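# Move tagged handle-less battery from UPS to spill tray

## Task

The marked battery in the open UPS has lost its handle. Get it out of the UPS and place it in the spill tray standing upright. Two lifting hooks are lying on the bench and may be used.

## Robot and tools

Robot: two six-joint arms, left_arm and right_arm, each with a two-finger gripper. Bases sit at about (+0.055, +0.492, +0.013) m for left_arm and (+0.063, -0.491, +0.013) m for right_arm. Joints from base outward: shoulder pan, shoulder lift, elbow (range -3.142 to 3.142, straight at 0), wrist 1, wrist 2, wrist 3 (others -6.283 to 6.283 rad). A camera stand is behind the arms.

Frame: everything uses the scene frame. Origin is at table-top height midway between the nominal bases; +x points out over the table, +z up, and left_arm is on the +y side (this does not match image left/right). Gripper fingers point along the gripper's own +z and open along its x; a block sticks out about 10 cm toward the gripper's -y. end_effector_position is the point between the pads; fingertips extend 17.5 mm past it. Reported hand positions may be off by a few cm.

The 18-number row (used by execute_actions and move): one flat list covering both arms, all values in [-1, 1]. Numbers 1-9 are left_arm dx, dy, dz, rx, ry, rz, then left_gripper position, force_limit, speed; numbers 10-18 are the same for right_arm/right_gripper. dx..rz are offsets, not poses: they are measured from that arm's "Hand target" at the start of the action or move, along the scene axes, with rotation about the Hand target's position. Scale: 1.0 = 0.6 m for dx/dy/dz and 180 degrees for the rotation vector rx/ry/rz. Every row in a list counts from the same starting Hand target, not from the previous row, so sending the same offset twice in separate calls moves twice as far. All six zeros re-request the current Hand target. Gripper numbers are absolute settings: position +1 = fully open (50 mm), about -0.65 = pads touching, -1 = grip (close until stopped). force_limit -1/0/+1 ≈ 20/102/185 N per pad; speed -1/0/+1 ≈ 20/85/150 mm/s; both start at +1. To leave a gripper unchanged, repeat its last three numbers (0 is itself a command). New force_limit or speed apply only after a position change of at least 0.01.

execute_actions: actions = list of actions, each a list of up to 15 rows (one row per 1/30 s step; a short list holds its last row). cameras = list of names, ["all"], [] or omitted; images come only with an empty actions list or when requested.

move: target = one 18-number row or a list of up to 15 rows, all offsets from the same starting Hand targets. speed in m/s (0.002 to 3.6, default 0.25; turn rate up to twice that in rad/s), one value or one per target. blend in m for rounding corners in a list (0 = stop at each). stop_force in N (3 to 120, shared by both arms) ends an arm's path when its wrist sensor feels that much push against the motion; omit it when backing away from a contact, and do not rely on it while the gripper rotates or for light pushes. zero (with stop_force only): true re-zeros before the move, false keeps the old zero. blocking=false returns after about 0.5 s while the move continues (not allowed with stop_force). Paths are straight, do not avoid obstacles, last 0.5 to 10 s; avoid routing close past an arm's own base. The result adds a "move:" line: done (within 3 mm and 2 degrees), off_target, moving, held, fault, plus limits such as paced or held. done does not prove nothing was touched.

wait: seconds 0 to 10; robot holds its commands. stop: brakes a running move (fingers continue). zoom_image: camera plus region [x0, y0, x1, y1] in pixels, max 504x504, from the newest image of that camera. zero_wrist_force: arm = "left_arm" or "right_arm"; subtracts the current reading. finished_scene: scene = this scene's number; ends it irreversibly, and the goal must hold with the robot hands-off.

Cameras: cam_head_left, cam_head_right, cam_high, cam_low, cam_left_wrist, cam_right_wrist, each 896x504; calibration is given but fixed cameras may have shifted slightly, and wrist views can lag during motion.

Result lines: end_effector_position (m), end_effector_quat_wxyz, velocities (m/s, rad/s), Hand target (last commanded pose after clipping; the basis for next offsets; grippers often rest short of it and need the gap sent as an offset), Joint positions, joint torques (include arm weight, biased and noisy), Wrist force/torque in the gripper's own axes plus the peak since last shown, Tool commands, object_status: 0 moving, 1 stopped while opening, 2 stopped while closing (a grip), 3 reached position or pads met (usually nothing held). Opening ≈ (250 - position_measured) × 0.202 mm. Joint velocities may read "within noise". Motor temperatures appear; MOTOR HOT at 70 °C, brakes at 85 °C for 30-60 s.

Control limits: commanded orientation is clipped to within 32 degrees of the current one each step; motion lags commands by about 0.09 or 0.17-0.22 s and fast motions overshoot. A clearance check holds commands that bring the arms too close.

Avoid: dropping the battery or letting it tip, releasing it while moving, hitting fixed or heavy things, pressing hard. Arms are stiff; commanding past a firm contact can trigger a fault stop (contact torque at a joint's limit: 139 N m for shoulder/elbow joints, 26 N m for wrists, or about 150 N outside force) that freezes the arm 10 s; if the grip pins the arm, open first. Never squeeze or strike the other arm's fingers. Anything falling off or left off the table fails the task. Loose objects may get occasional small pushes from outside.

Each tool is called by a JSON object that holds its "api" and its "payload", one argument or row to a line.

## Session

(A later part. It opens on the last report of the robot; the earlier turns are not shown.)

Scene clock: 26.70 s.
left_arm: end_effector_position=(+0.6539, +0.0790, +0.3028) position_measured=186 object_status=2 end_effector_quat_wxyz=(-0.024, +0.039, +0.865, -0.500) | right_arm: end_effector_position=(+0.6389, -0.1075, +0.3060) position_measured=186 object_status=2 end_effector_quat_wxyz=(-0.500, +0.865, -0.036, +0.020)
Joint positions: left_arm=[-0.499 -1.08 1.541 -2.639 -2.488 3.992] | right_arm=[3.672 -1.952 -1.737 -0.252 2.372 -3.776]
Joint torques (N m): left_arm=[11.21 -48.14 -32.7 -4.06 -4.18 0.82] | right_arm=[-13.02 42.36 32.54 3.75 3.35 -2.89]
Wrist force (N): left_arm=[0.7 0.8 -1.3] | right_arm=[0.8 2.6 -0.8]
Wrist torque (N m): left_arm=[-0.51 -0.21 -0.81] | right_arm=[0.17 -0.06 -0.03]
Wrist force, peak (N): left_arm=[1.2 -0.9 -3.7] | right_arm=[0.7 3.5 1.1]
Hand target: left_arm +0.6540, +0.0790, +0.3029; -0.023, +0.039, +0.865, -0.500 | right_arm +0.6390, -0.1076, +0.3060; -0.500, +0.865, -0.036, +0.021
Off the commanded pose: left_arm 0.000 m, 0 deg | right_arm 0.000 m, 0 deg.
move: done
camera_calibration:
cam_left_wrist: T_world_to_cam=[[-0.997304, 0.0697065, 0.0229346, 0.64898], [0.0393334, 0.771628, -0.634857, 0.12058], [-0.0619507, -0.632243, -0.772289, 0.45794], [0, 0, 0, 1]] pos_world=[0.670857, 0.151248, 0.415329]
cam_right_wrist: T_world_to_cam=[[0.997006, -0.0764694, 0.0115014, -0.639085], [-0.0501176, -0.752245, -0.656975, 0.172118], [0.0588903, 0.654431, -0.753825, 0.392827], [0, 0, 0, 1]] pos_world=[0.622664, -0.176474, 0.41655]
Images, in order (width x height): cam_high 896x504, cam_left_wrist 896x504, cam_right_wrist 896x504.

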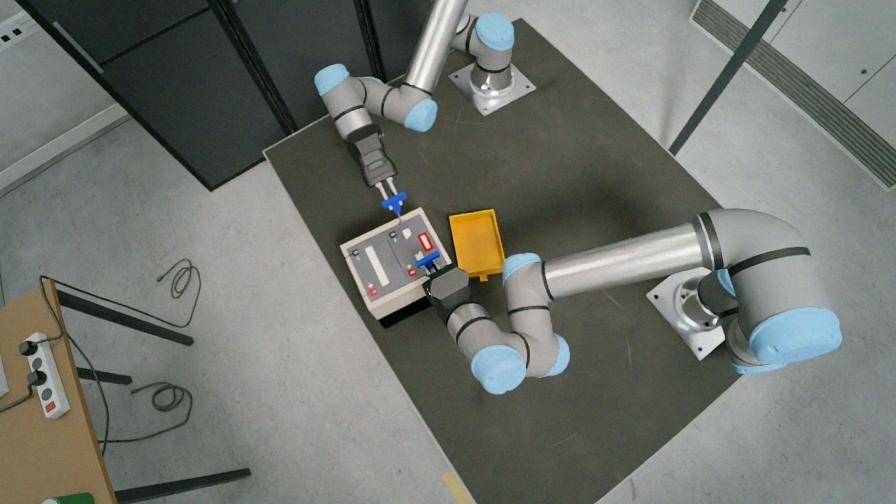

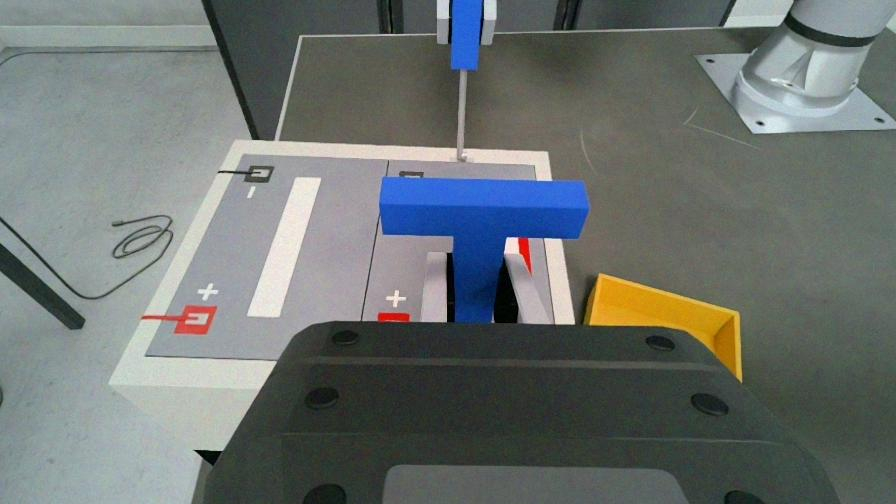

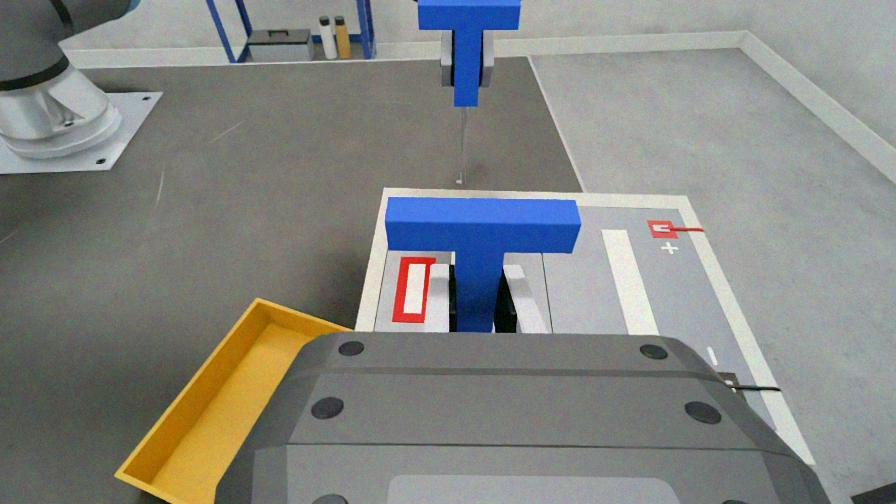

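{"api": "move", "payload": {
  "target": [0,0,0,0,0,0,-1,-0.5,-0.3,0,-0.01,-0.0117,0,0,0,-1,-0.5,-0.3],
  "speed": 0.02,
  "stop_force": 4,
  "cameras": ["cam_left_wrist","cam_high"]
}}

{"api": "zoom_image", "payload": {
  "camera": "cam_left_wrist",
  "region": [430, 130, 500, 180]
}}

{"api": "zoom_image", "payload": {
  "camera": "cam_high",
  "region": [380, 200, 420, 240]
}}

Scene clock: 29.60 s.
left_arm: end_effector_position=(+0.6540, +0.0790, +0.3029) position_measured=186 object_status=2 end_effector_quat_wxyz=(-0.023, +0.039, +0.865, -0.500) | right_arm: end_effector_position=(+0.6390, -0.1136, +0.2990) position_measured=186 object_status=2 end_effector_quat_wxyz=(-0.500, +0.865, -0.036, +0.021)
Joint positions: left_arm=[-0.499 -1.08 1.541 -2.639 -2.488 3.992] | right_arm=[3.663 -1.956 -1.75 -0.241 2.378 -3.786]
Joint torques (N m): left_arm=[11.1 -53.02 -32.2 -4.97 -4.19 -0.02] | right_arm=[10.54 51.03 33.34 1.49 -1.32 2.18]
Wrist force (N): left_arm=[0.6 0.5 -1.3] | right_arm=[0.6 2.6 -0.7]
Wrist torque (N m): left_arm=[-0.55 -0.18 -0.81] | right_arm=[0.17 -0.02 -0.03]
Wrist force, peak (N): left_arm=[0.7 0.8 -1.7] | right_arm=[0.9 2.9 -0.8]
Hand target: left_arm +0.6540, +0.0790, +0.3029; -0.023, +0.039, +0.865, -0.500 | right_arm +0.6390, -0.1136, +0.2990; -0.500, +0.865, -0.036, +0.021
Off the commanded pose: left_arm 0.000 m, 0 deg | right_arm 0.000 m, 0 deg.
move: done
camera_calibration:
cam_left_wrist: T_world_to_cam=[[-0.997316, 0.0695856, 0.0227704, 0.649072], [0.0393356, 0.771543, -0.63496, 0.120698], [-0.0617524, -0.63236, -0.77221, 0.457869], [0, 0, 0, 1]] pos_world=[0.670857, 0.151248, 0.415429]
Images, in order (width x height): cam_high 896x504, cam_left_wrist 896x504.

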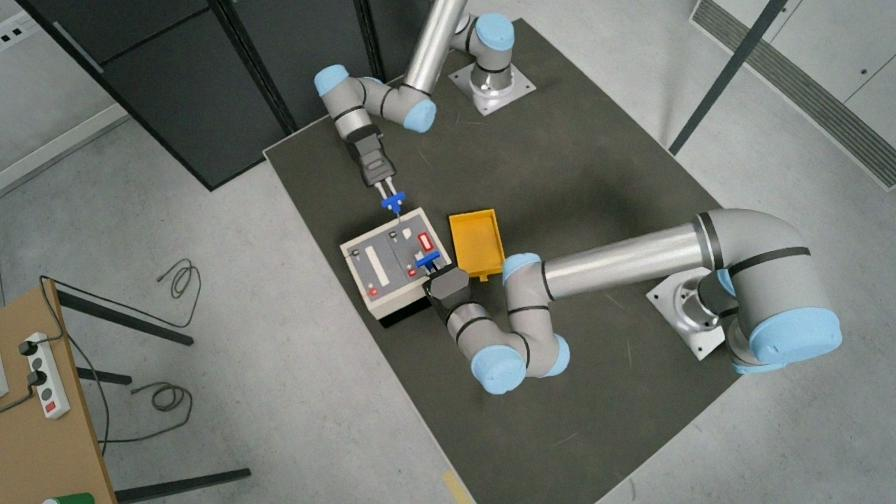

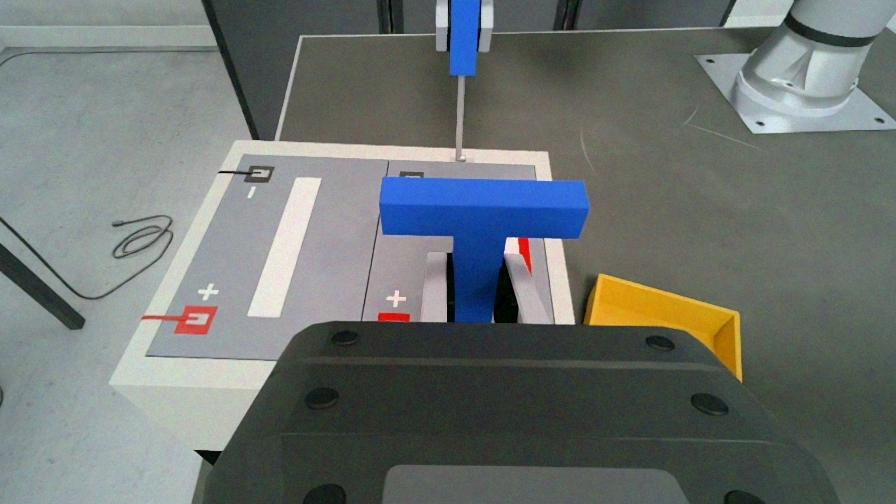

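Scaled by 7.200.

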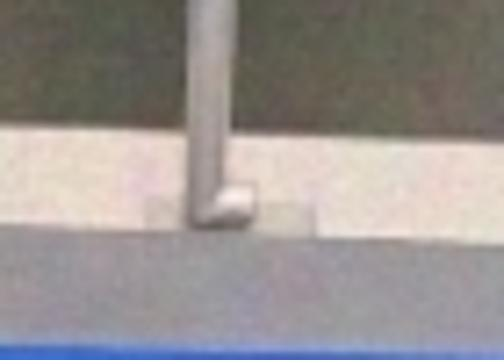

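Scaled by 12.600.

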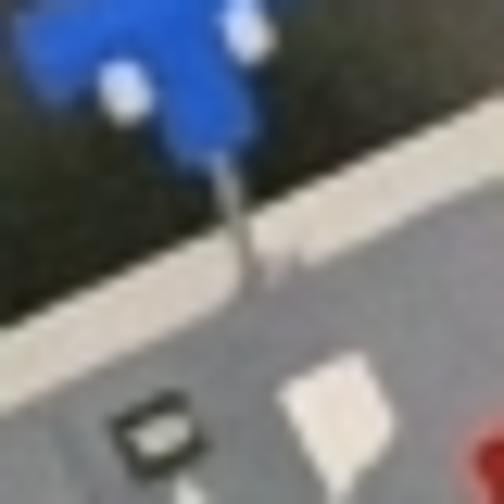

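{"api": "move", "payload": {
  "target": [0,0,0,0,0,0,-1,-0.5,-0.3,-0.0025,-0.004,0,0,0,0,-1,-0.5,-0.3],
  "speed": 0.02
}}

{"api": "move", "payload": {
  "target": [0,0,0,0,0,0,-1,-0.5,-0.3,0,0,-0.0167,0,0,0,-1,-0.5,-0.3],
  "speed": 0.015,
  "stop_force": 4,
  "cameras": ["cam_left_wrist","cam_high"]
}}

{"api": "zoom_image", "payload": {
  "camera": "cam_left_wrist",
  "region": [430, 130, 500, 180]
}}

Scene clock: 31.17 s.
left_arm: end_effector_position=(+0.6540, +0.0790, +0.3029) position_measured=186 object_status=2 end_effector_quat_wxyz=(-0.023, +0.039, +0.865, -0.500) | right_arm: end_effector_position=(+0.6374, -0.1160, +0.2990) position_measured=186 object_status=2 end_effector_quat_wxyz=(-0.500, +0.865, -0.036, +0.021)
Joint positions: left_arm=[-0.499 -1.08 1.541 -2.639 -2.488 3.992] | right_arm=[3.66 -1.951 -1.757 -0.241 2.38 -3.789]
Joint torques (N m): left_arm=[11.06 -53.05 -32.03 -4.03 -4.15 0.2] | right_arm=[-8.91 43.34 18.58 2.09 3.19 -2.68]
Wrist force (N): left_arm=[0.6 0.8 -1.4] | right_arm=[0.6 2.2 -0.8]
Wrist torque (N m): left_arm=[-0.51 -0.19 -0.81] | right_arm=[0.10 -0.03 -0.02]
Wrist force, peak (N): left_arm=[0.8 0.9 -1.7] | right_arm=[0.4 3.0 -0.9]
Hand target: left_arm +0.6540, +0.0790, +0.3029; -0.023, +0.039, +0.865, -0.500 | right_arm +0.6375, -0.1160, +0.2990; -0.500, +0.865, -0.036, +0.021
Off the commanded pose: left_arm 0.000 m, 0 deg | right_arm 0.000 m, 0 deg.
move: done

Scene clock: 33.03 s.
left_arm: end_effector_position=(+0.6540, +0.0790, +0.3029) position_measured=186 object_status=2 end_effector_quat_wxyz=(-0.023, +0.039, +0.865, -0.500) | right_arm: end_effector_position=(+0.6375, -0.1160, +0.2890) position_measured=186 object_status=2 end_effector_quat_wxyz=(-0.500, +0.865, -0.036, +0.021)
Joint positions: left_arm=[-0.499 -1.08 1.541 -2.639 -2.488 3.992] | right_arm=[3.66 -1.964 -1.768 -0.217 2.38 -3.789]
Joint torques (N m): left_arm=[11.41 -53.91 -31.72 -3.09 -4.22 0.89] | right_arm=[9.42 52.75 33.54 1.55 -1.25 1.25]
Wrist force (N): left_arm=[0.7 0.6 -1.3] | right_arm=[0.6 3.0 -1.4]
Wrist torque (N m): left_arm=[-0.54 -0.21 -0.81] | right_arm=[0.06 -0.05 -0.02]
Wrist force, peak (N): left_arm=[0.5 1.0 -1.8] | right_arm=[0.5 3.5 -1.3]
Hand target: left_arm +0.6540, +0.0790, +0.3029; -0.023, +0.039, +0.865, -0.500 | right_arm +0.6375, -0.1160, +0.2890; -0.500, +0.865, -0.036, +0.021
Off the commanded pose: left_arm 0.000 m, 0 deg | right_arm 0.000 m, 0 deg.
move: done
camera_calibration:
cam_left_wrist: T_world_to_cam=[[-0.997316, 0.0695856, 0.0227704, 0.649072], [0.0393356, 0.771543, -0.63496, 0.120698], [-0.0617524, -0.63236, -0.77221, 0.457869], [0, 0, 0, 1]] pos_world=[0.670857, 0.151248, 0.415429]
Images, in order (width x height): cam_high 896x504, cam_left_wrist 896x504.

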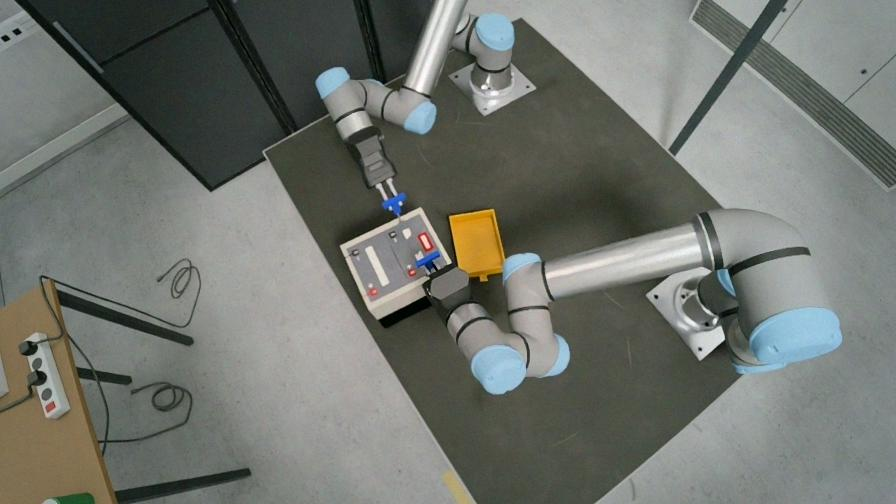

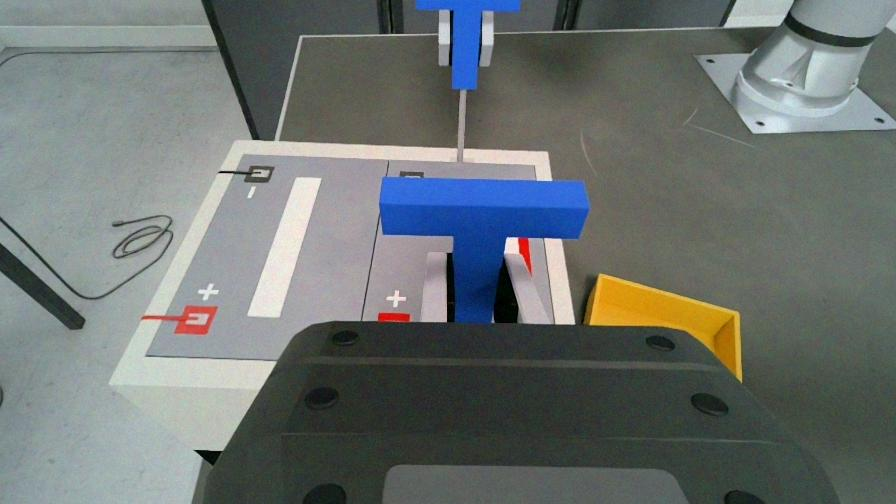

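Scaled by 7.200.

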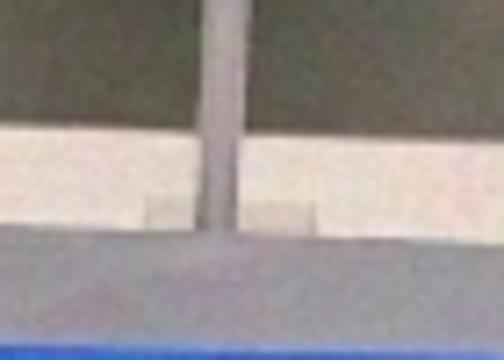

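{"api": "move", "payload": {
  "target": [0,-0.0142,0,0,0,0,-1,-0.5,-0.3,0,0,-0.06,0,0,0,-1,-0.5,-0.3],
  "speed": 0.025,
  "stop_force": 5,
  "cameras": ["cam_right_wrist","cam_high","cam_head_right"]
}}

{"api": "zoom_image", "payload": {
  "camera": "cam_right_wrist",
  "region": [420, 130, 520, 230]
}}

{"api": "zoom_image", "payload": {
  "camera": "cam_high",
  "region": [380, 200, 460, 290]
}}

Scene clock: 35.87 s.
left_arm: end_effector_position=(+0.6540, +0.0705, +0.3029) position_measured=186 object_status=2 end_effector_quat_wxyz=(-0.023, +0.039, +0.865, -0.500) | right_arm: end_effector_position=(+0.6374, -0.1160, +0.2591) position_measured=186 object_status=2 end_effector_quat_wxyz=(-0.500, +0.865, -0.036, +0.021)
Joint positions: left_arm=[-0.511 -1.072 1.531 -2.65 -2.481 3.976] | right_arm=[3.66 -2.006 -1.797 -0.146 2.38 -3.789]
Joint torques (N m): left_arm=[7.56 -46.67 -18.81 -2.18 -2.12 0.78] | right_arm=[7.79 35.31 30.73 4.03 -0.97 -2.71]
Wrist force (N): left_arm=[0.5 0.9 -1.4] | right_arm=[-0.1 -1.8 -4.1]
Wrist torque (N m): left_arm=[-0.50 -0.17 -0.65] | right_arm=[0.08 -0.02 0.02]
Wrist force, peak (N): left_arm=[0.8 0.7 -1.7] | right_arm=[-1.5 -20.0 -22.1]
Hand target: left_arm +0.6540, +0.0705, +0.3029; -0.023, +0.039, +0.865, -0.500 | right_arm +0.6374, -0.1160, +0.2591; -0.500, +0.865, -0.036, +0.021 (not the last commanded pose)
Off the commanded pose: left_arm 0.000 m, 0 deg | right_arm 0.006 m, 0 deg.
move: contact (right_arm)
camera_calibration:
cam_right_wrist: T_world_to_cam=[[0.996993, -0.0766058, 0.0116467, -0.637772], [-0.0501248, -0.752238, -0.656982, 0.134845], [0.0590897, 0.654423, -0.753816, 0.362995], [0, 0, 0, 1]] pos_world=[0.621164, -0.184974, 0.36965]
Images, in order (width x height): cam_head_right 896x504, cam_high 896x504, cam_right_wrist 896x504.

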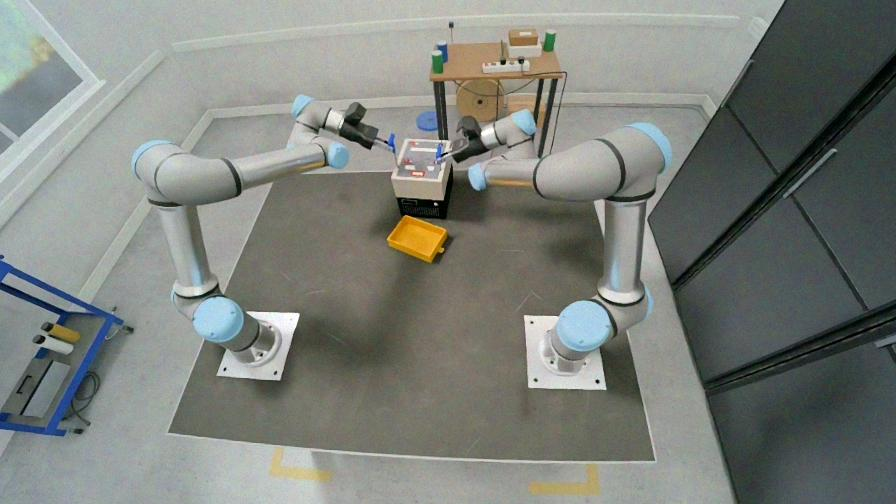

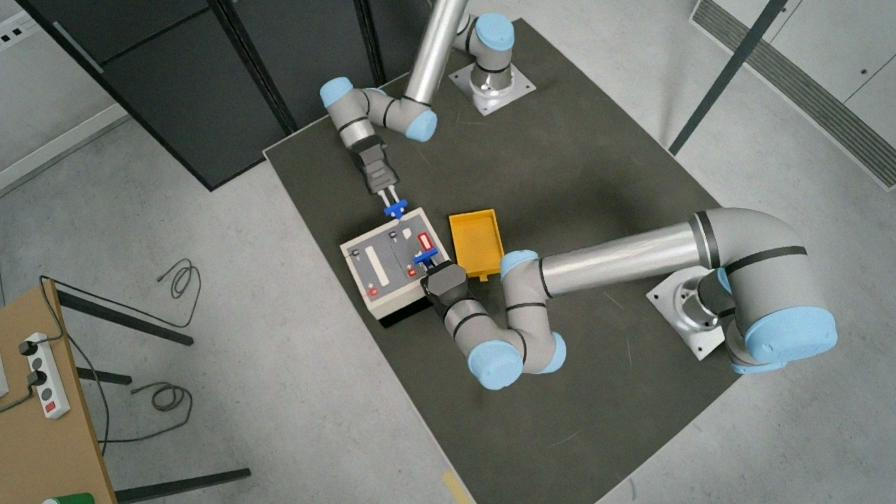

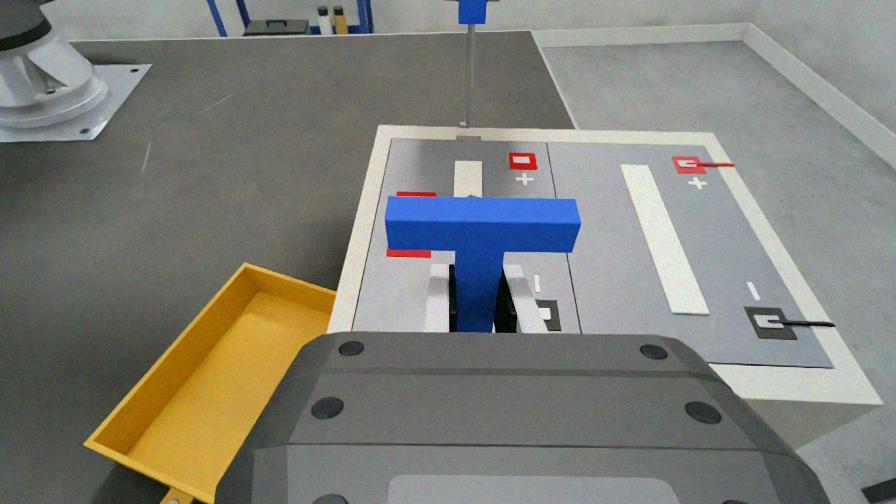

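Scaled by 5.040.

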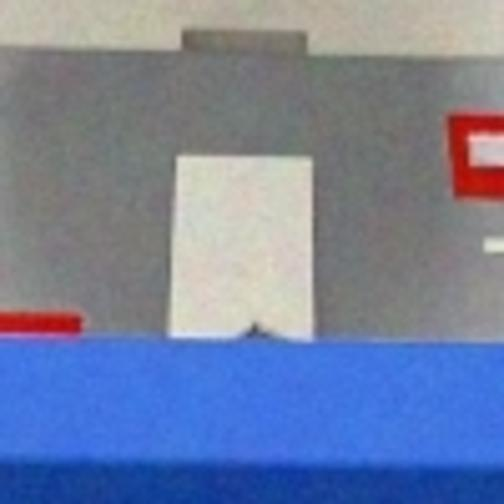

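Scaled by 5.600.

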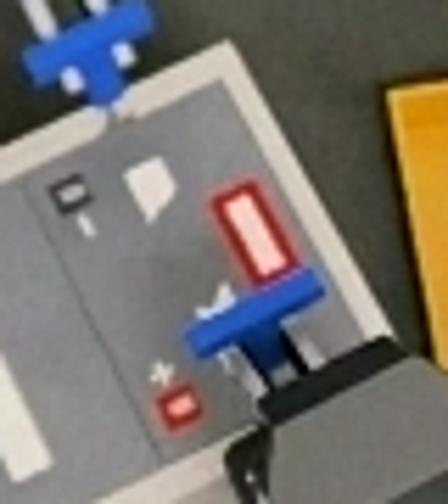

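{"api": "move", "payload": {
  "target": [0.0045,-0.006,-0.005,0,0,0,-1,-0.5,-0.3,0,0,0,0,0,0,-1,-0.5,-0.3],
  "speed": 0.02,
  "stop_force": 4,
  "cameras": ["cam_right_wrist"]
}}

{"api": "zoom_image", "payload": {
  "camera": "cam_right_wrist",
  "region": [440, 110, 500, 150]
}}

Scene clock: 37.97 s.
left_arm: end_effector_position=(+0.6567, +0.0669, +0.2999) position_measured=186 object_status=2 end_effector_quat_wxyz=(-0.023, +0.039, +0.865, -0.500) | right_arm: end_effector_position=(+0.6374, -0.1160, +0.2591) position_measured=186 object_status=2 end_effector_quat_wxyz=(-0.500, +0.865, -0.036, +0.021)
Joint positions: left_arm=[-0.513 -1.06 1.522 -2.655 -2.479 3.972] | right_arm=[3.66 -2.006 -1.797 -0.146 2.38 -3.789]
Joint torques (N m): left_arm=[2.34 -54.36 -12.14 -1.72 -1.86 0.82] | right_arm=[7.58 34.62 29.4 3.98 -1.24 -2.34]
Wrist force (N): left_arm=[0.5 0.6 -1.4] | right_arm=[-0.2 -1.4 -3.8]
Wrist torque (N m): left_arm=[-0.55 -0.18 -0.66] | right_arm=[0.10 -0.03 0.02]
Wrist force, peak (N): left_arm=[0.6 0.9 -1.6] | right_arm=[-0.1 -1.8 -4.5]
Hand target: left_arm +0.6567, +0.0669, +0.2999; -0.023, +0.039, +0.865, -0.500 | right_arm +0.6374, -0.1160, +0.2591; -0.500, +0.865, -0.036, +0.021
Off the commanded pose: left_arm 0.000 m, 0 deg | right_arm 0.000 m, 0 deg.
move: done
camera_calibration:
cam_right_wrist: T_world_to_cam=[[0.996993, -0.0766058, 0.0116467, -0.637772], [-0.0501248, -0.752238, -0.656982, 0.134845], [0.0590897, 0.654423, -0.753816, 0.362995], [0, 0, 0, 1]] pos_world=[0.621164, -0.184974, 0.36965]
Images, in order (width x height): cam_right_wrist 896x504.

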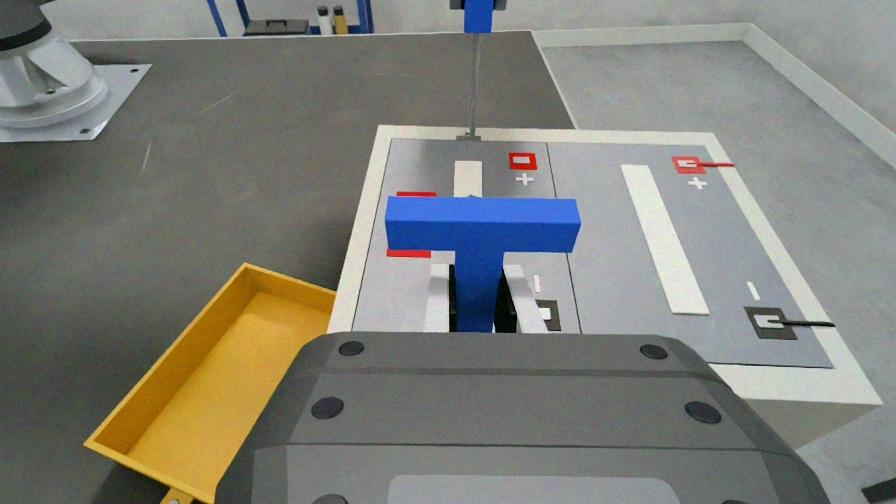

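Scaled by 8.400.

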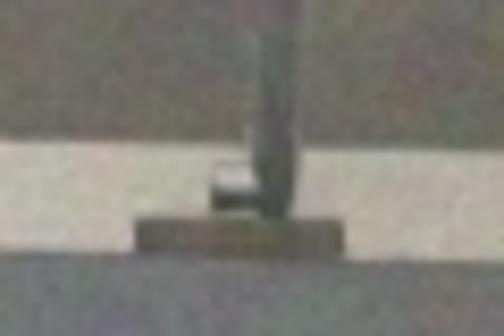

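{"api": "move", "payload": {
  "target": [-0.002,0.0033,0,0,0,0,-1,-0.5,-0.3,0,0,0,0,0,0,-1,-0.5,-0.3],
  "speed": 0.02
}}

{"api": "move", "payload": {
  "target": [0,0,-0.015,0,0,0,-1,-0.5,-0.3,0,0,0,0,0,0,-1,-0.5,-0.3],
  "speed": 0.015,
  "stop_force": 4,
  "cameras": ["cam_right_wrist"]
}}

{"api": "zoom_image", "payload": {
  "camera": "cam_right_wrist",
  "region": [440, 110, 500, 150]
}}

Scene clock: 39.17 s.
left_arm: end_effector_position=(+0.6554, +0.0689, +0.2999) position_measured=186 object_status=2 end_effector_quat_wxyz=(-0.023, +0.039, +0.865, -0.500) | right_arm: end_effector_position=(+0.6374, -0.1160, +0.2591) position_measured=186 object_status=2 end_effector_quat_wxyz=(-0.500, +0.865, -0.036, +0.021)
Joint positions: left_arm=[-0.511 -1.065 1.528 -2.655 -2.48 3.975] | right_arm=[3.66 -2.006 -1.797 -0.146 2.38 -3.789]
Joint torques (N m): left_arm=[7.94 -47.63 -18.88 -5.51 -3.96 0.92] | right_arm=[8.08 34.65 29.6 4.25 -0.98 -2.4]
Wrist force (N): left_arm=[1.0 1.0 -1.5] | right_arm=[-0.1 -1.7 -4.4]
Wrist torque (N m): left_arm=[-0.48 -0.25 -0.81] | right_arm=[0.08 -0.02 0.03]
Wrist force, peak (N): left_arm=[0.7 1.0 -1.7] | right_arm=[-0.2 -1.7 -4.6]
Hand target: left_arm +0.6555, +0.0689, +0.2999; -0.023, +0.039, +0.865, -0.500 | right_arm +0.6374, -0.1160, +0.2591; -0.500, +0.865, -0.036, +0.021
Off the commanded pose: left_arm 0.000 m, 0 deg | right_arm 0.000 m, 0 deg.
move: done

Scene clock: 41.00 s.
left_arm: end_effector_position=(+0.6555, +0.0689, +0.2909) position_measured=186 object_status=2 end_effector_quat_wxyz=(-0.023, +0.039, +0.865, -0.500) | right_arm: end_effector_position=(+0.6374, -0.1160, +0.2591) position_measured=186 object_status=2 end_effector_quat_wxyz=(-0.500, +0.865, -0.036, +0.021)
Joint positions: left_arm=[-0.511 -1.055 1.539 -2.675 -2.48 3.975] | right_arm=[3.66 -2.006 -1.797 -0.146 2.38 -3.789]
Joint torques (N m): left_arm=[-8.13 -54.45 -30.52 -1.63 -0.84 -0.77] | right_arm=[7.83 34.24 29.98 4.1 -1.13 -2.05]
Wrist force (N): left_arm=[0.7 0.5 -1.4] | right_arm=[-0.5 -1.5 -4.3]
Wrist torque (N m): left_arm=[-0.56 -0.20 -0.81] | right_arm=[0.09 0.02 0.02]
Wrist force, peak (N): left_arm=[0.7 0.6 -1.9] | right_arm=[-0.4 -1.4 -4.5]
Hand target: left_arm +0.6555, +0.0689, +0.2909; -0.023, +0.039, +0.865, -0.500 | right_arm +0.6374, -0.1160, +0.2591; -0.500, +0.865, -0.036, +0.021
Off the commanded pose: left_arm 0.000 m, 0 deg | right_arm 0.000 m, 0 deg.
move: done
camera_calibration:
cam_right_wrist: T_world_to_cam=[[0.996993, -0.0766058, 0.0116467, -0.637772], [-0.0501248, -0.752238, -0.656982, 0.134845], [0.0590897, 0.654423, -0.753816, 0.362995], [0, 0, 0, 1]] pos_world=[0.621164, -0.184974, 0.36965]
Images, in order (width x height): cam_right_wrist 896x504.

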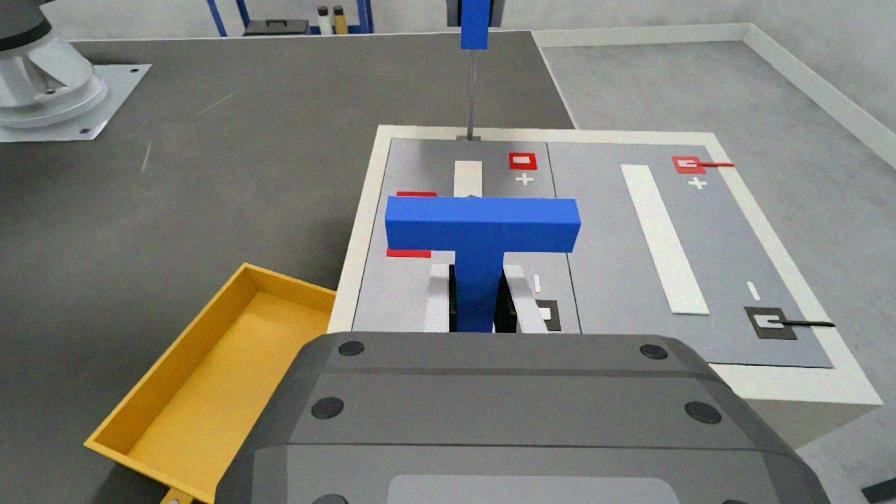

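Scaled by 8.400.

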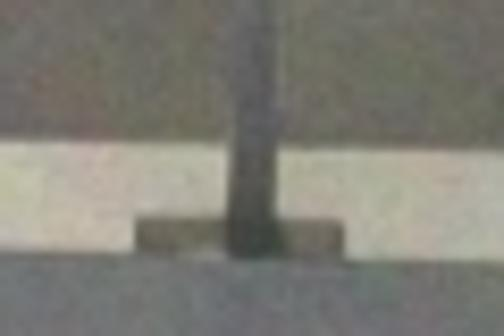

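{"api": "move", "payload": {
  "target": [0,0,-0.06,0,0,0,-1,-0.5,-0.3,0,0,0,0,0,0,-1,-0.5,-0.3],
  "speed": 0.02,
  "stop_force": 5
}}

Scene clock: 44.10 s.
left_arm: end_effector_position=(+0.6555, +0.0689, +0.2595) position_measured=186 object_status=2 end_effector_quat_wxyz=(-0.023, +0.039, +0.865, -0.500) | right_arm: end_effector_position=(+0.6374, -0.1160, +0.2591) position_measured=186 object_status=2 end_effector_quat_wxyz=(-0.500, +0.865, -0.036, +0.021)
Joint positions: left_arm=[-0.512 -1.018 1.571 -2.744 -2.48 3.975] | right_arm=[3.66 -2.006 -1.797 -0.146 2.38 -3.789]
Joint torques (N m): left_arm=[-8.93 -51.7 -28.75 -4.45 1.7 1.19] | right_arm=[8.15 35.41 30.95 3.89 -1.06 -1.4]
Wrist force (N): left_arm=[0.8 -3.9 -3.9] | right_arm=[-0.3 -1.3 -3.6]
Wrist torque (N m): left_arm=[-0.53 -0.13 -0.84] | right_arm=[0.12 -0.01 0.01]
Wrist force, peak (N): left_arm=[1.3 -16.2 -10.5] | right_arm=[-0.3 -1.8 -4.7]
Hand target: left_arm +0.6555, +0.0689, +0.2595; -0.023, +0.039, +0.865, -0.500 (not the last commanded pose) | right_arm +0.6374, -0.1160, +0.2591; -0.500, +0.865, -0.036, +0.021
Off the commanded pose: left_arm 0.005 m, 0 deg | right_arm 0.000 m, 0 deg.
move: contact (left_arm)

{"api": "move", "payload": {
  "target": [-0.0042,0,0.003,0,0,0,-1,-0.5,-0.3,-0.0042,0,0.003,0,0,0,-1,-0.5,-0.3],
  "speed": 0.02
}}

{"api": "move", "payload": {
  "target": [
    [-0.0123,-0.002,0,0,0,0.1667,-1,-0.5,-0.3,-0.0118,0.0043,0,0,0,-0.1667,-1,-0.5,-0.3],
    [-0.0218,-0.01,0,0,0,0.3333,-1,-0.5,-0.3,-0.0198,0.0138,0,0,0,-0.3333,-1,-0.5,-0.3],
    [-0.0261,-0.0218,0,0,0,0.5,-1,-0.5,-0.3,-0.0218,0.0262,0,0,0,-0.5,-1,-0.5,-0.3]
  ],
  "speed": 0.15,
  "blend": 0.002,
  "stop_force": 15,
  "cameras": ["cam_high","cam_left_wrist","cam_right_wrist"]
}}

Scene clock: 45.67 s.
left_arm: end_effector_position=(+0.6529, +0.0689, +0.2614) position_measured=186 object_status=2 end_effector_quat_wxyz=(-0.023, +0.039, +0.865, -0.500) | right_arm: end_effector_position=(+0.6349, -0.1160, +0.2609) position_measured=186 object_status=2 end_effector_quat_wxyz=(-0.500, +0.865, -0.036, +0.021)
Joint positions: left_arm=[-0.514 -1.025 1.577 -2.746 -2.479 3.972] | right_arm=[3.663 -1.999 -1.803 -0.146 2.378 -3.786]
Joint torques (N m): left_arm=[-8.49 -44.96 -17.46 -5.29 0.44 -1.25] | right_arm=[8.22 44.18 16.99 5.2 -0.85 1.83]
Wrist force (N): left_arm=[0.8 0.3 -0.6] | right_arm=[0.5 3.1 -1.3]
Wrist torque (N m): left_arm=[-0.60 -0.22 -0.66] | right_arm=[0.13 0.01 -0.10]
Wrist force, peak (N): left_arm=[1.1 -4.7 -3.9] | right_arm=[-0.3 -2.1 -4.4]
Hand target: left_arm +0.6529, +0.0689, +0.2613; -0.023, +0.039, +0.865, -0.500 | right_arm +0.6349, -0.1160, +0.2609; -0.500, +0.865, -0.036, +0.021
Off the commanded pose: left_arm 0.000 m, 0 deg | right_arm 0.000 m, 0 deg.
move: done

Scene clock: 52.07 s.
left_arm: end_effector_position=(+0.6373, +0.0558, +0.2613) position_measured=186 object_status=2 end_effector_quat_wxyz=(-0.337, +0.584, -0.639, +0.370) | right_arm: end_effector_position=(+0.6218, -0.1002, +0.2609) position_measured=186 object_status=2 end_effector_quat_wxyz=(-0.339, +0.586, -0.637, +0.368)
Joint positions: left_arm=[-1.099 -1.199 1.882 -2.997 -0.746 2.465] | right_arm=[4.3 -1.856 -1.957 -0.365 0.619 -2.199]
Joint torques (N m): left_arm=[15.53 -46.66 -6.21 -0.56 6.07 -1.18] | right_arm=[-12.5 44.51 11.58 1.48 -3.55 2.15]
Wrist force (N): left_arm=[10.3 -0.4 0.8] | right_arm=[0.6 2.5 -0.5]
Wrist torque (N m): left_arm=[-0.48 0.14 -1.18] | right_arm=[0.14 0.05 -0.05]
Wrist force, peak (N): left_arm=[10.5 -3.3 -0.3] | right_arm=[0.4 4.2 -2.8]
Hand target: left_arm +0.6373, +0.0558, +0.2613; +0.337, -0.584, +0.639, -0.370 | right_arm +0.6218, -0.1003, +0.2609; -0.339, +0.586, -0.637, +0.368
Off the commanded pose: left_arm 0.000 m, 0 deg | right_arm 0.000 m, 0 deg.
move: done
camera_calibration:
cam_left_wrist: T_world_to_cam=[[-0.0695842, -0.997316, 0.0227715, 0.103367], [-0.771543, 0.0393338, -0.63496, 0.670466], [0.63236, -0.0617524, -0.77221, -0.0641484], [0, 0, 0, 1]] pos_world=[0.565052, 0.0727567, 0.373829]
cam_right_wrist: T_world_to_cam=[[-0.0765346, -0.997, 0.0115766, -0.0456942], [-0.752242, 0.0501173, -0.656978, 0.664177], [0.654427, -0.05899, -0.75382, -0.0867963], [0, 0, 0, 1]] pos_world=[0.552926, -0.083964, 0.37145]
Images, in order (width x height): cam_high 896x504, cam_left_wrist 896x504, cam_right_wrist 896x504.

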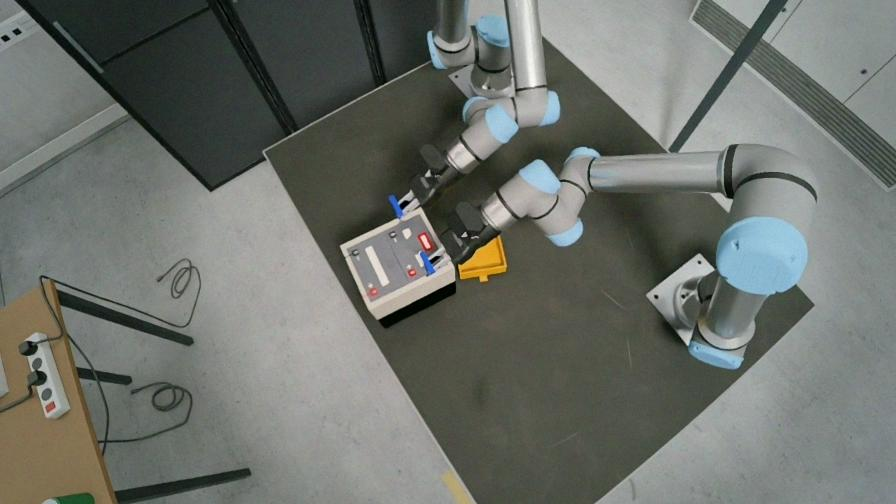

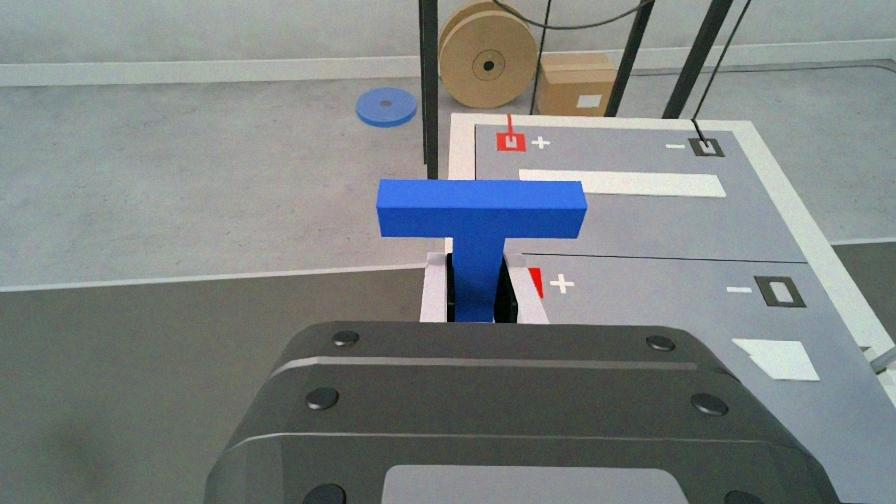

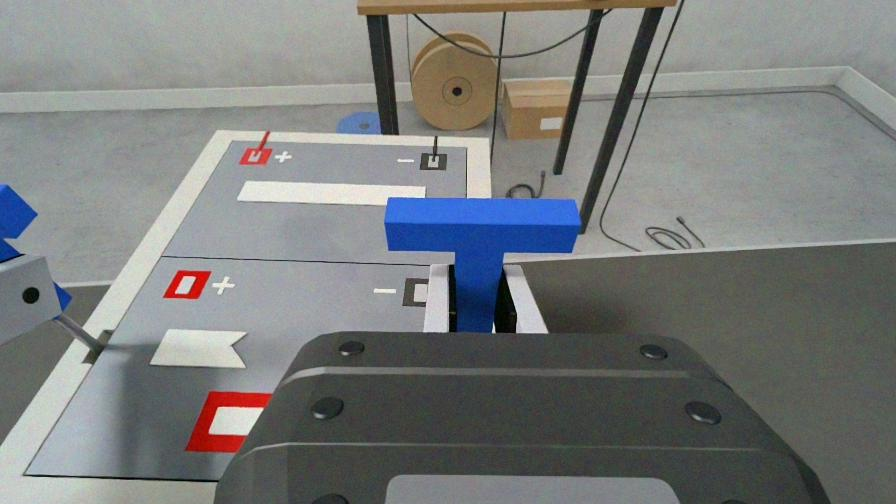

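{"api": "move", "payload": {
  "target": [0,-0.002,0,0,0,0,-1,-0.5,-0.3,0,0,0,0,0,0,-1,-0.5,-0.3],
  "speed": 0.02
}}

{"api": "move", "payload": {
  "target": [0,0,0.035,0,0,0,-1,-0.5,-0.3,0,0,0.035,0,0,0,-1,-0.5,-0.3],
  "speed": 0.01,
  "stop_force": 7
}}

Scene clock: 53.20 s.
left_arm: end_effector_position=(+0.6373, +0.0546, +0.2613) position_measured=186 object_status=2 end_effector_quat_wxyz=(-0.337, +0.584, -0.639, +0.370) | right_arm: end_effector_position=(+0.6218, -0.1003, +0.2609) position_measured=186 object_status=2 end_effector_quat_wxyz=(-0.339, +0.586, -0.637, +0.368)
Joint positions: left_arm=[-1.1 -1.197 1.88 -2.996 -0.745 2.464] | right_arm=[4.3 -1.856 -1.957 -0.365 0.619 -2.199]
Joint torques (N m): left_arm=[-11.03 -26.48 -26.73 -1.92 3.84 -1.35] | right_arm=[-13.78 45.91 12 1.11 -4.59 2.19]
Wrist force (N): left_arm=[3.1 0.2 -0.8] | right_arm=[0.9 2.8 -0.4]
Wrist torque (N m): left_arm=[-0.48 -0.18 -0.79] | right_arm=[0.22 0.01 -0.06]
Wrist force, peak (N): left_arm=[10.6 -1.5 0.3] | right_arm=[0.9 3.1 -0.8]
Hand target: left_arm +0.6373, +0.0546, +0.2613; +0.337, -0.584, +0.639, -0.370 | right_arm +0.6218, -0.1003, +0.2609; -0.339, +0.586, -0.637, +0.368
Off the commanded pose: left_arm 0.000 m, 0 deg | right_arm 0.000 m, 0 deg.
move: done

Scene clock: 55.43 s.
left_arm: end_effector_position=(+0.6373, +0.0546, +0.2725) position_measured=186 object_status=2 end_effector_quat_wxyz=(-0.337, +0.584, -0.639, +0.370) | right_arm: end_effector_position=(+0.6218, -0.1003, +0.2719) position_measured=186 object_status=2 end_effector_quat_wxyz=(-0.339, +0.586, -0.637, +0.368)
Joint positions: left_arm=[-1.1 -1.214 1.869 -2.968 -0.745 2.464] | right_arm=[4.3 -1.839 -1.945 -0.394 0.619 -2.199]
Joint torques (N m): left_arm=[-6.78 -30.41 -13.08 -6.09 6.15 0.66] | right_arm=[-10.62 36.7 15.07 5.59 -4.53 -0.64]
Wrist force (N): left_arm=[3.6 7.8 3.2] | right_arm=[-0.1 10.2 3.6]
Wrist torque (N m): left_arm=[-0.61 -0.08 -0.82] | right_arm=[0.13 0.07 -0.05]
Wrist force, peak (N): left_arm=[3.0 12.7 5.9] | right_arm=[-0.4 17.3 7.5]
Hand target: left_arm +0.6373, +0.0546, +0.2725; +0.337, -0.584, +0.639, -0.370 (not the last commanded pose) | right_arm +0.6218, -0.1003, +0.2719; -0.339, +0.586, -0.637, +0.368 (not the last commanded pose)
Off the commanded pose: left_arm 0.010 m, 0 deg | right_arm 0.010 m, 0 deg.
move: contact (left_arm, right_arm)

Both engaged at +13. Lift.

{"api": "move", "payload": {
  "target": [
    [0,0,0.05,0,0,0,-1,-0.5,-0.3,0,0,0.05,0,0,0,-1,-0.5,-0.3],
    [0,0,0.27,0,0,0,-1,-0.5,-0.3,0,0,0.27,0,0,0,-1,-0.5,-0.3]
  ],
  "speed": [0.03,0.06],
  "blend": [0.005,0],
  "cameras": ["cam_high","cam_low","cam_head_left","cam_right_wrist","cam_left_wrist"]
}}

{"api": "zoom_image", "payload": {
  "camera": "cam_high",
  "region": [330, 150, 550, 330]
}}

Scene clock: 59.27 s.
left_arm: end_effector_position=(+0.6373, +0.0546, +0.4347) position_measured=186 object_status=2 end_effector_quat_wxyz=(-0.337, +0.584, -0.639, +0.370) | right_arm: end_effector_position=(+0.6219, -0.1003, +0.4340) position_measured=186 object_status=2 end_effector_quat_wxyz=(-0.339, +0.586, -0.637, +0.368)
Joint positions: left_arm=[-1.1 -1.383 1.631 -2.56 -0.745 2.464] | right_arm=[4.3 -1.674 -1.687 -0.816 0.619 -2.199]
Joint torques (N m): left_arm=[8.41 -32.28 -22.99 -9.4 6.14 -1.26] | right_arm=[-8.23 39.62 25.33 8.62 -6.75 2.57]
Wrist force (N): left_arm=[1.1 16.7 7.3] | right_arm=[0.2 20.2 8.1]
Wrist torque (N m): left_arm=[-0.59 -0.23 -0.65] | right_arm=[0.12 0.05 -0.08]
Wrist force, peak (N): left_arm=[4.0 18.7 8.7] | right_arm=[-0.5 21.1 9.5]
Hand target: left_arm +0.6373, +0.0546, +0.4345; +0.337, -0.584, +0.639, -0.370 | right_arm +0.6218, -0.1003, +0.4339; -0.339, +0.586, -0.637, +0.368
Off the commanded pose: left_arm 0.000 m, 0 deg | right_arm 0.000 m, 0 deg.
move: done
camera_calibration:
cam_left_wrist: T_world_to_cam=[[-0.0696489, -0.99731, 0.0228472, 0.0982169], [-0.771541, 0.0393357, -0.634963, 0.780616], [0.632356, -0.061852, -0.772205, 0.0696853], [0, 0, 0, 1]] pos_world=[0.565052, 0.0715568, 0.547229]
cam_right_wrist: T_world_to_cam=[[-0.076537, -0.997, 0.0115658, -0.0477983], [-0.752149, 0.0501178, -0.657085, 0.777836], [0.654534, -0.0589905, -0.753728, 0.0436403], [0, 0, 0, 1]] pos_world=[0.552826, -0.084064, 0.54455]
Images, in order (width x height): cam_head_left 896x504, cam_high 896x504, cam_low 896x504, cam_left_wrist 896x504, cam_right_wrist 896x504.

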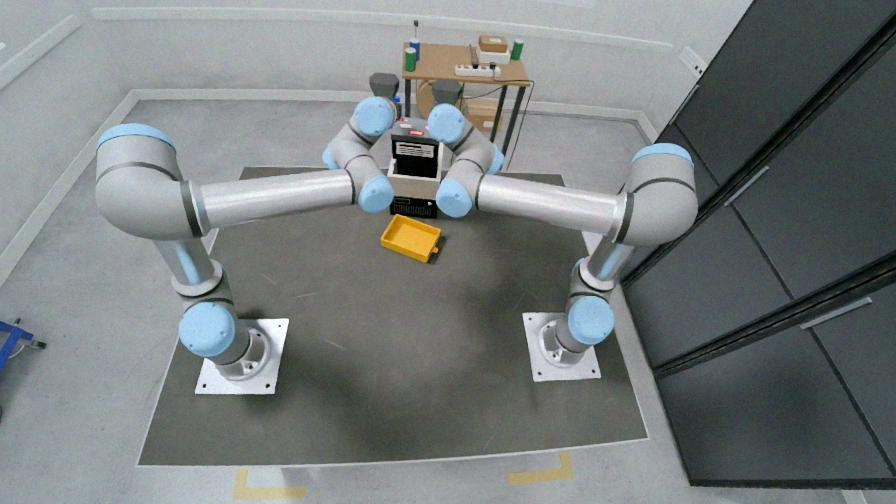

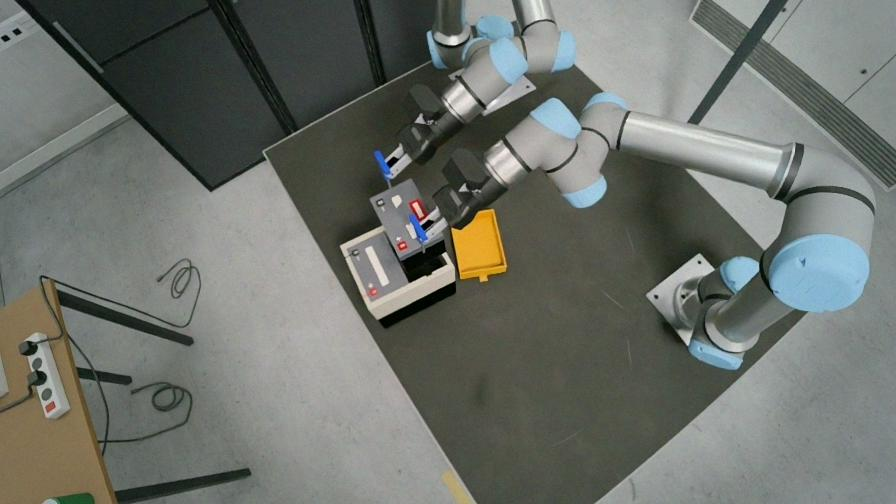

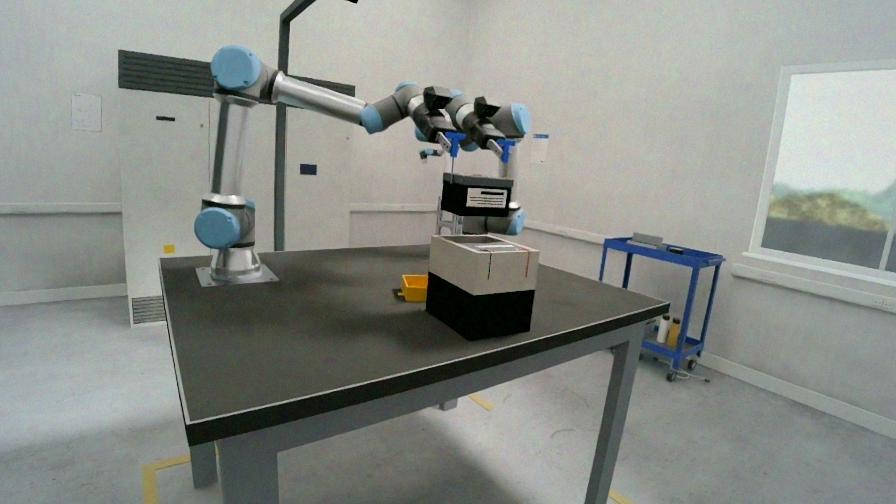

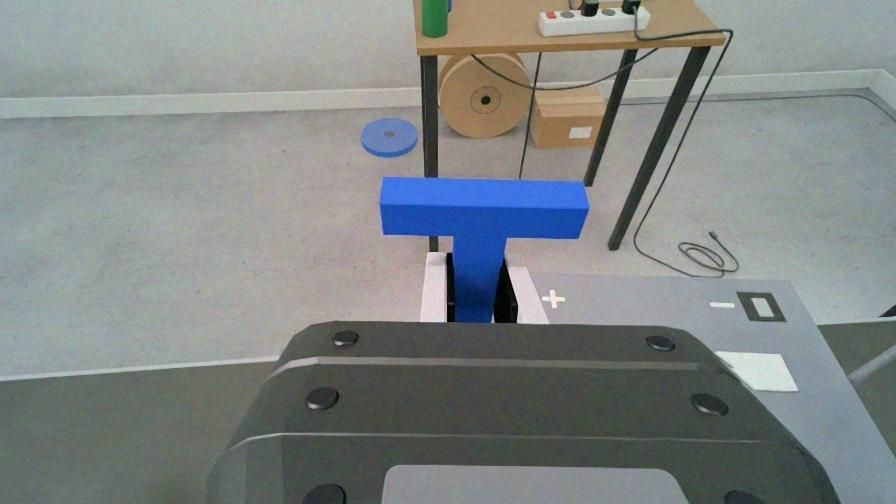

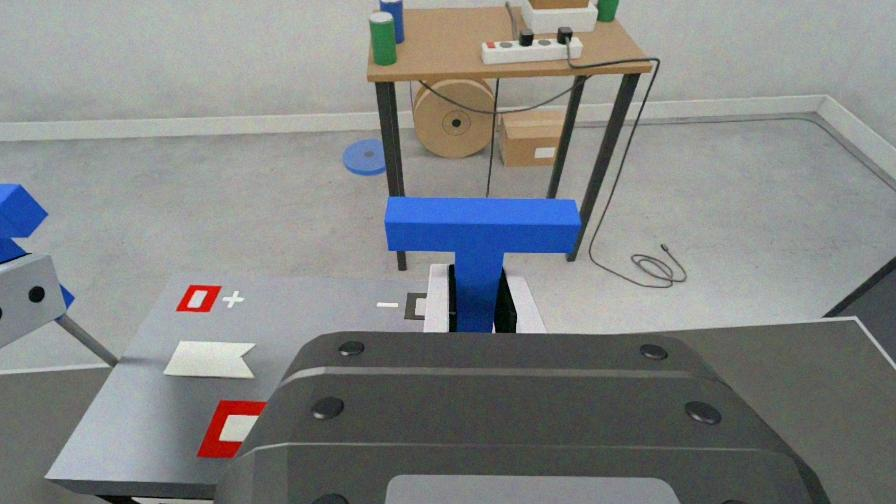

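Scaled by 2.291.

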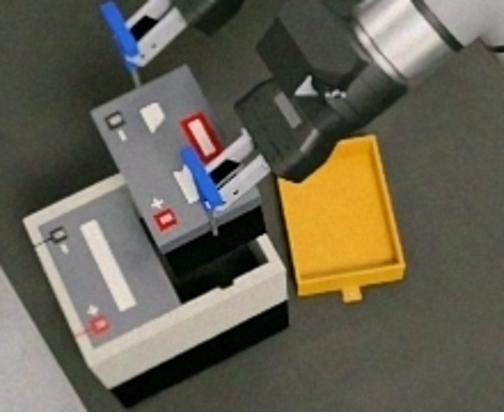

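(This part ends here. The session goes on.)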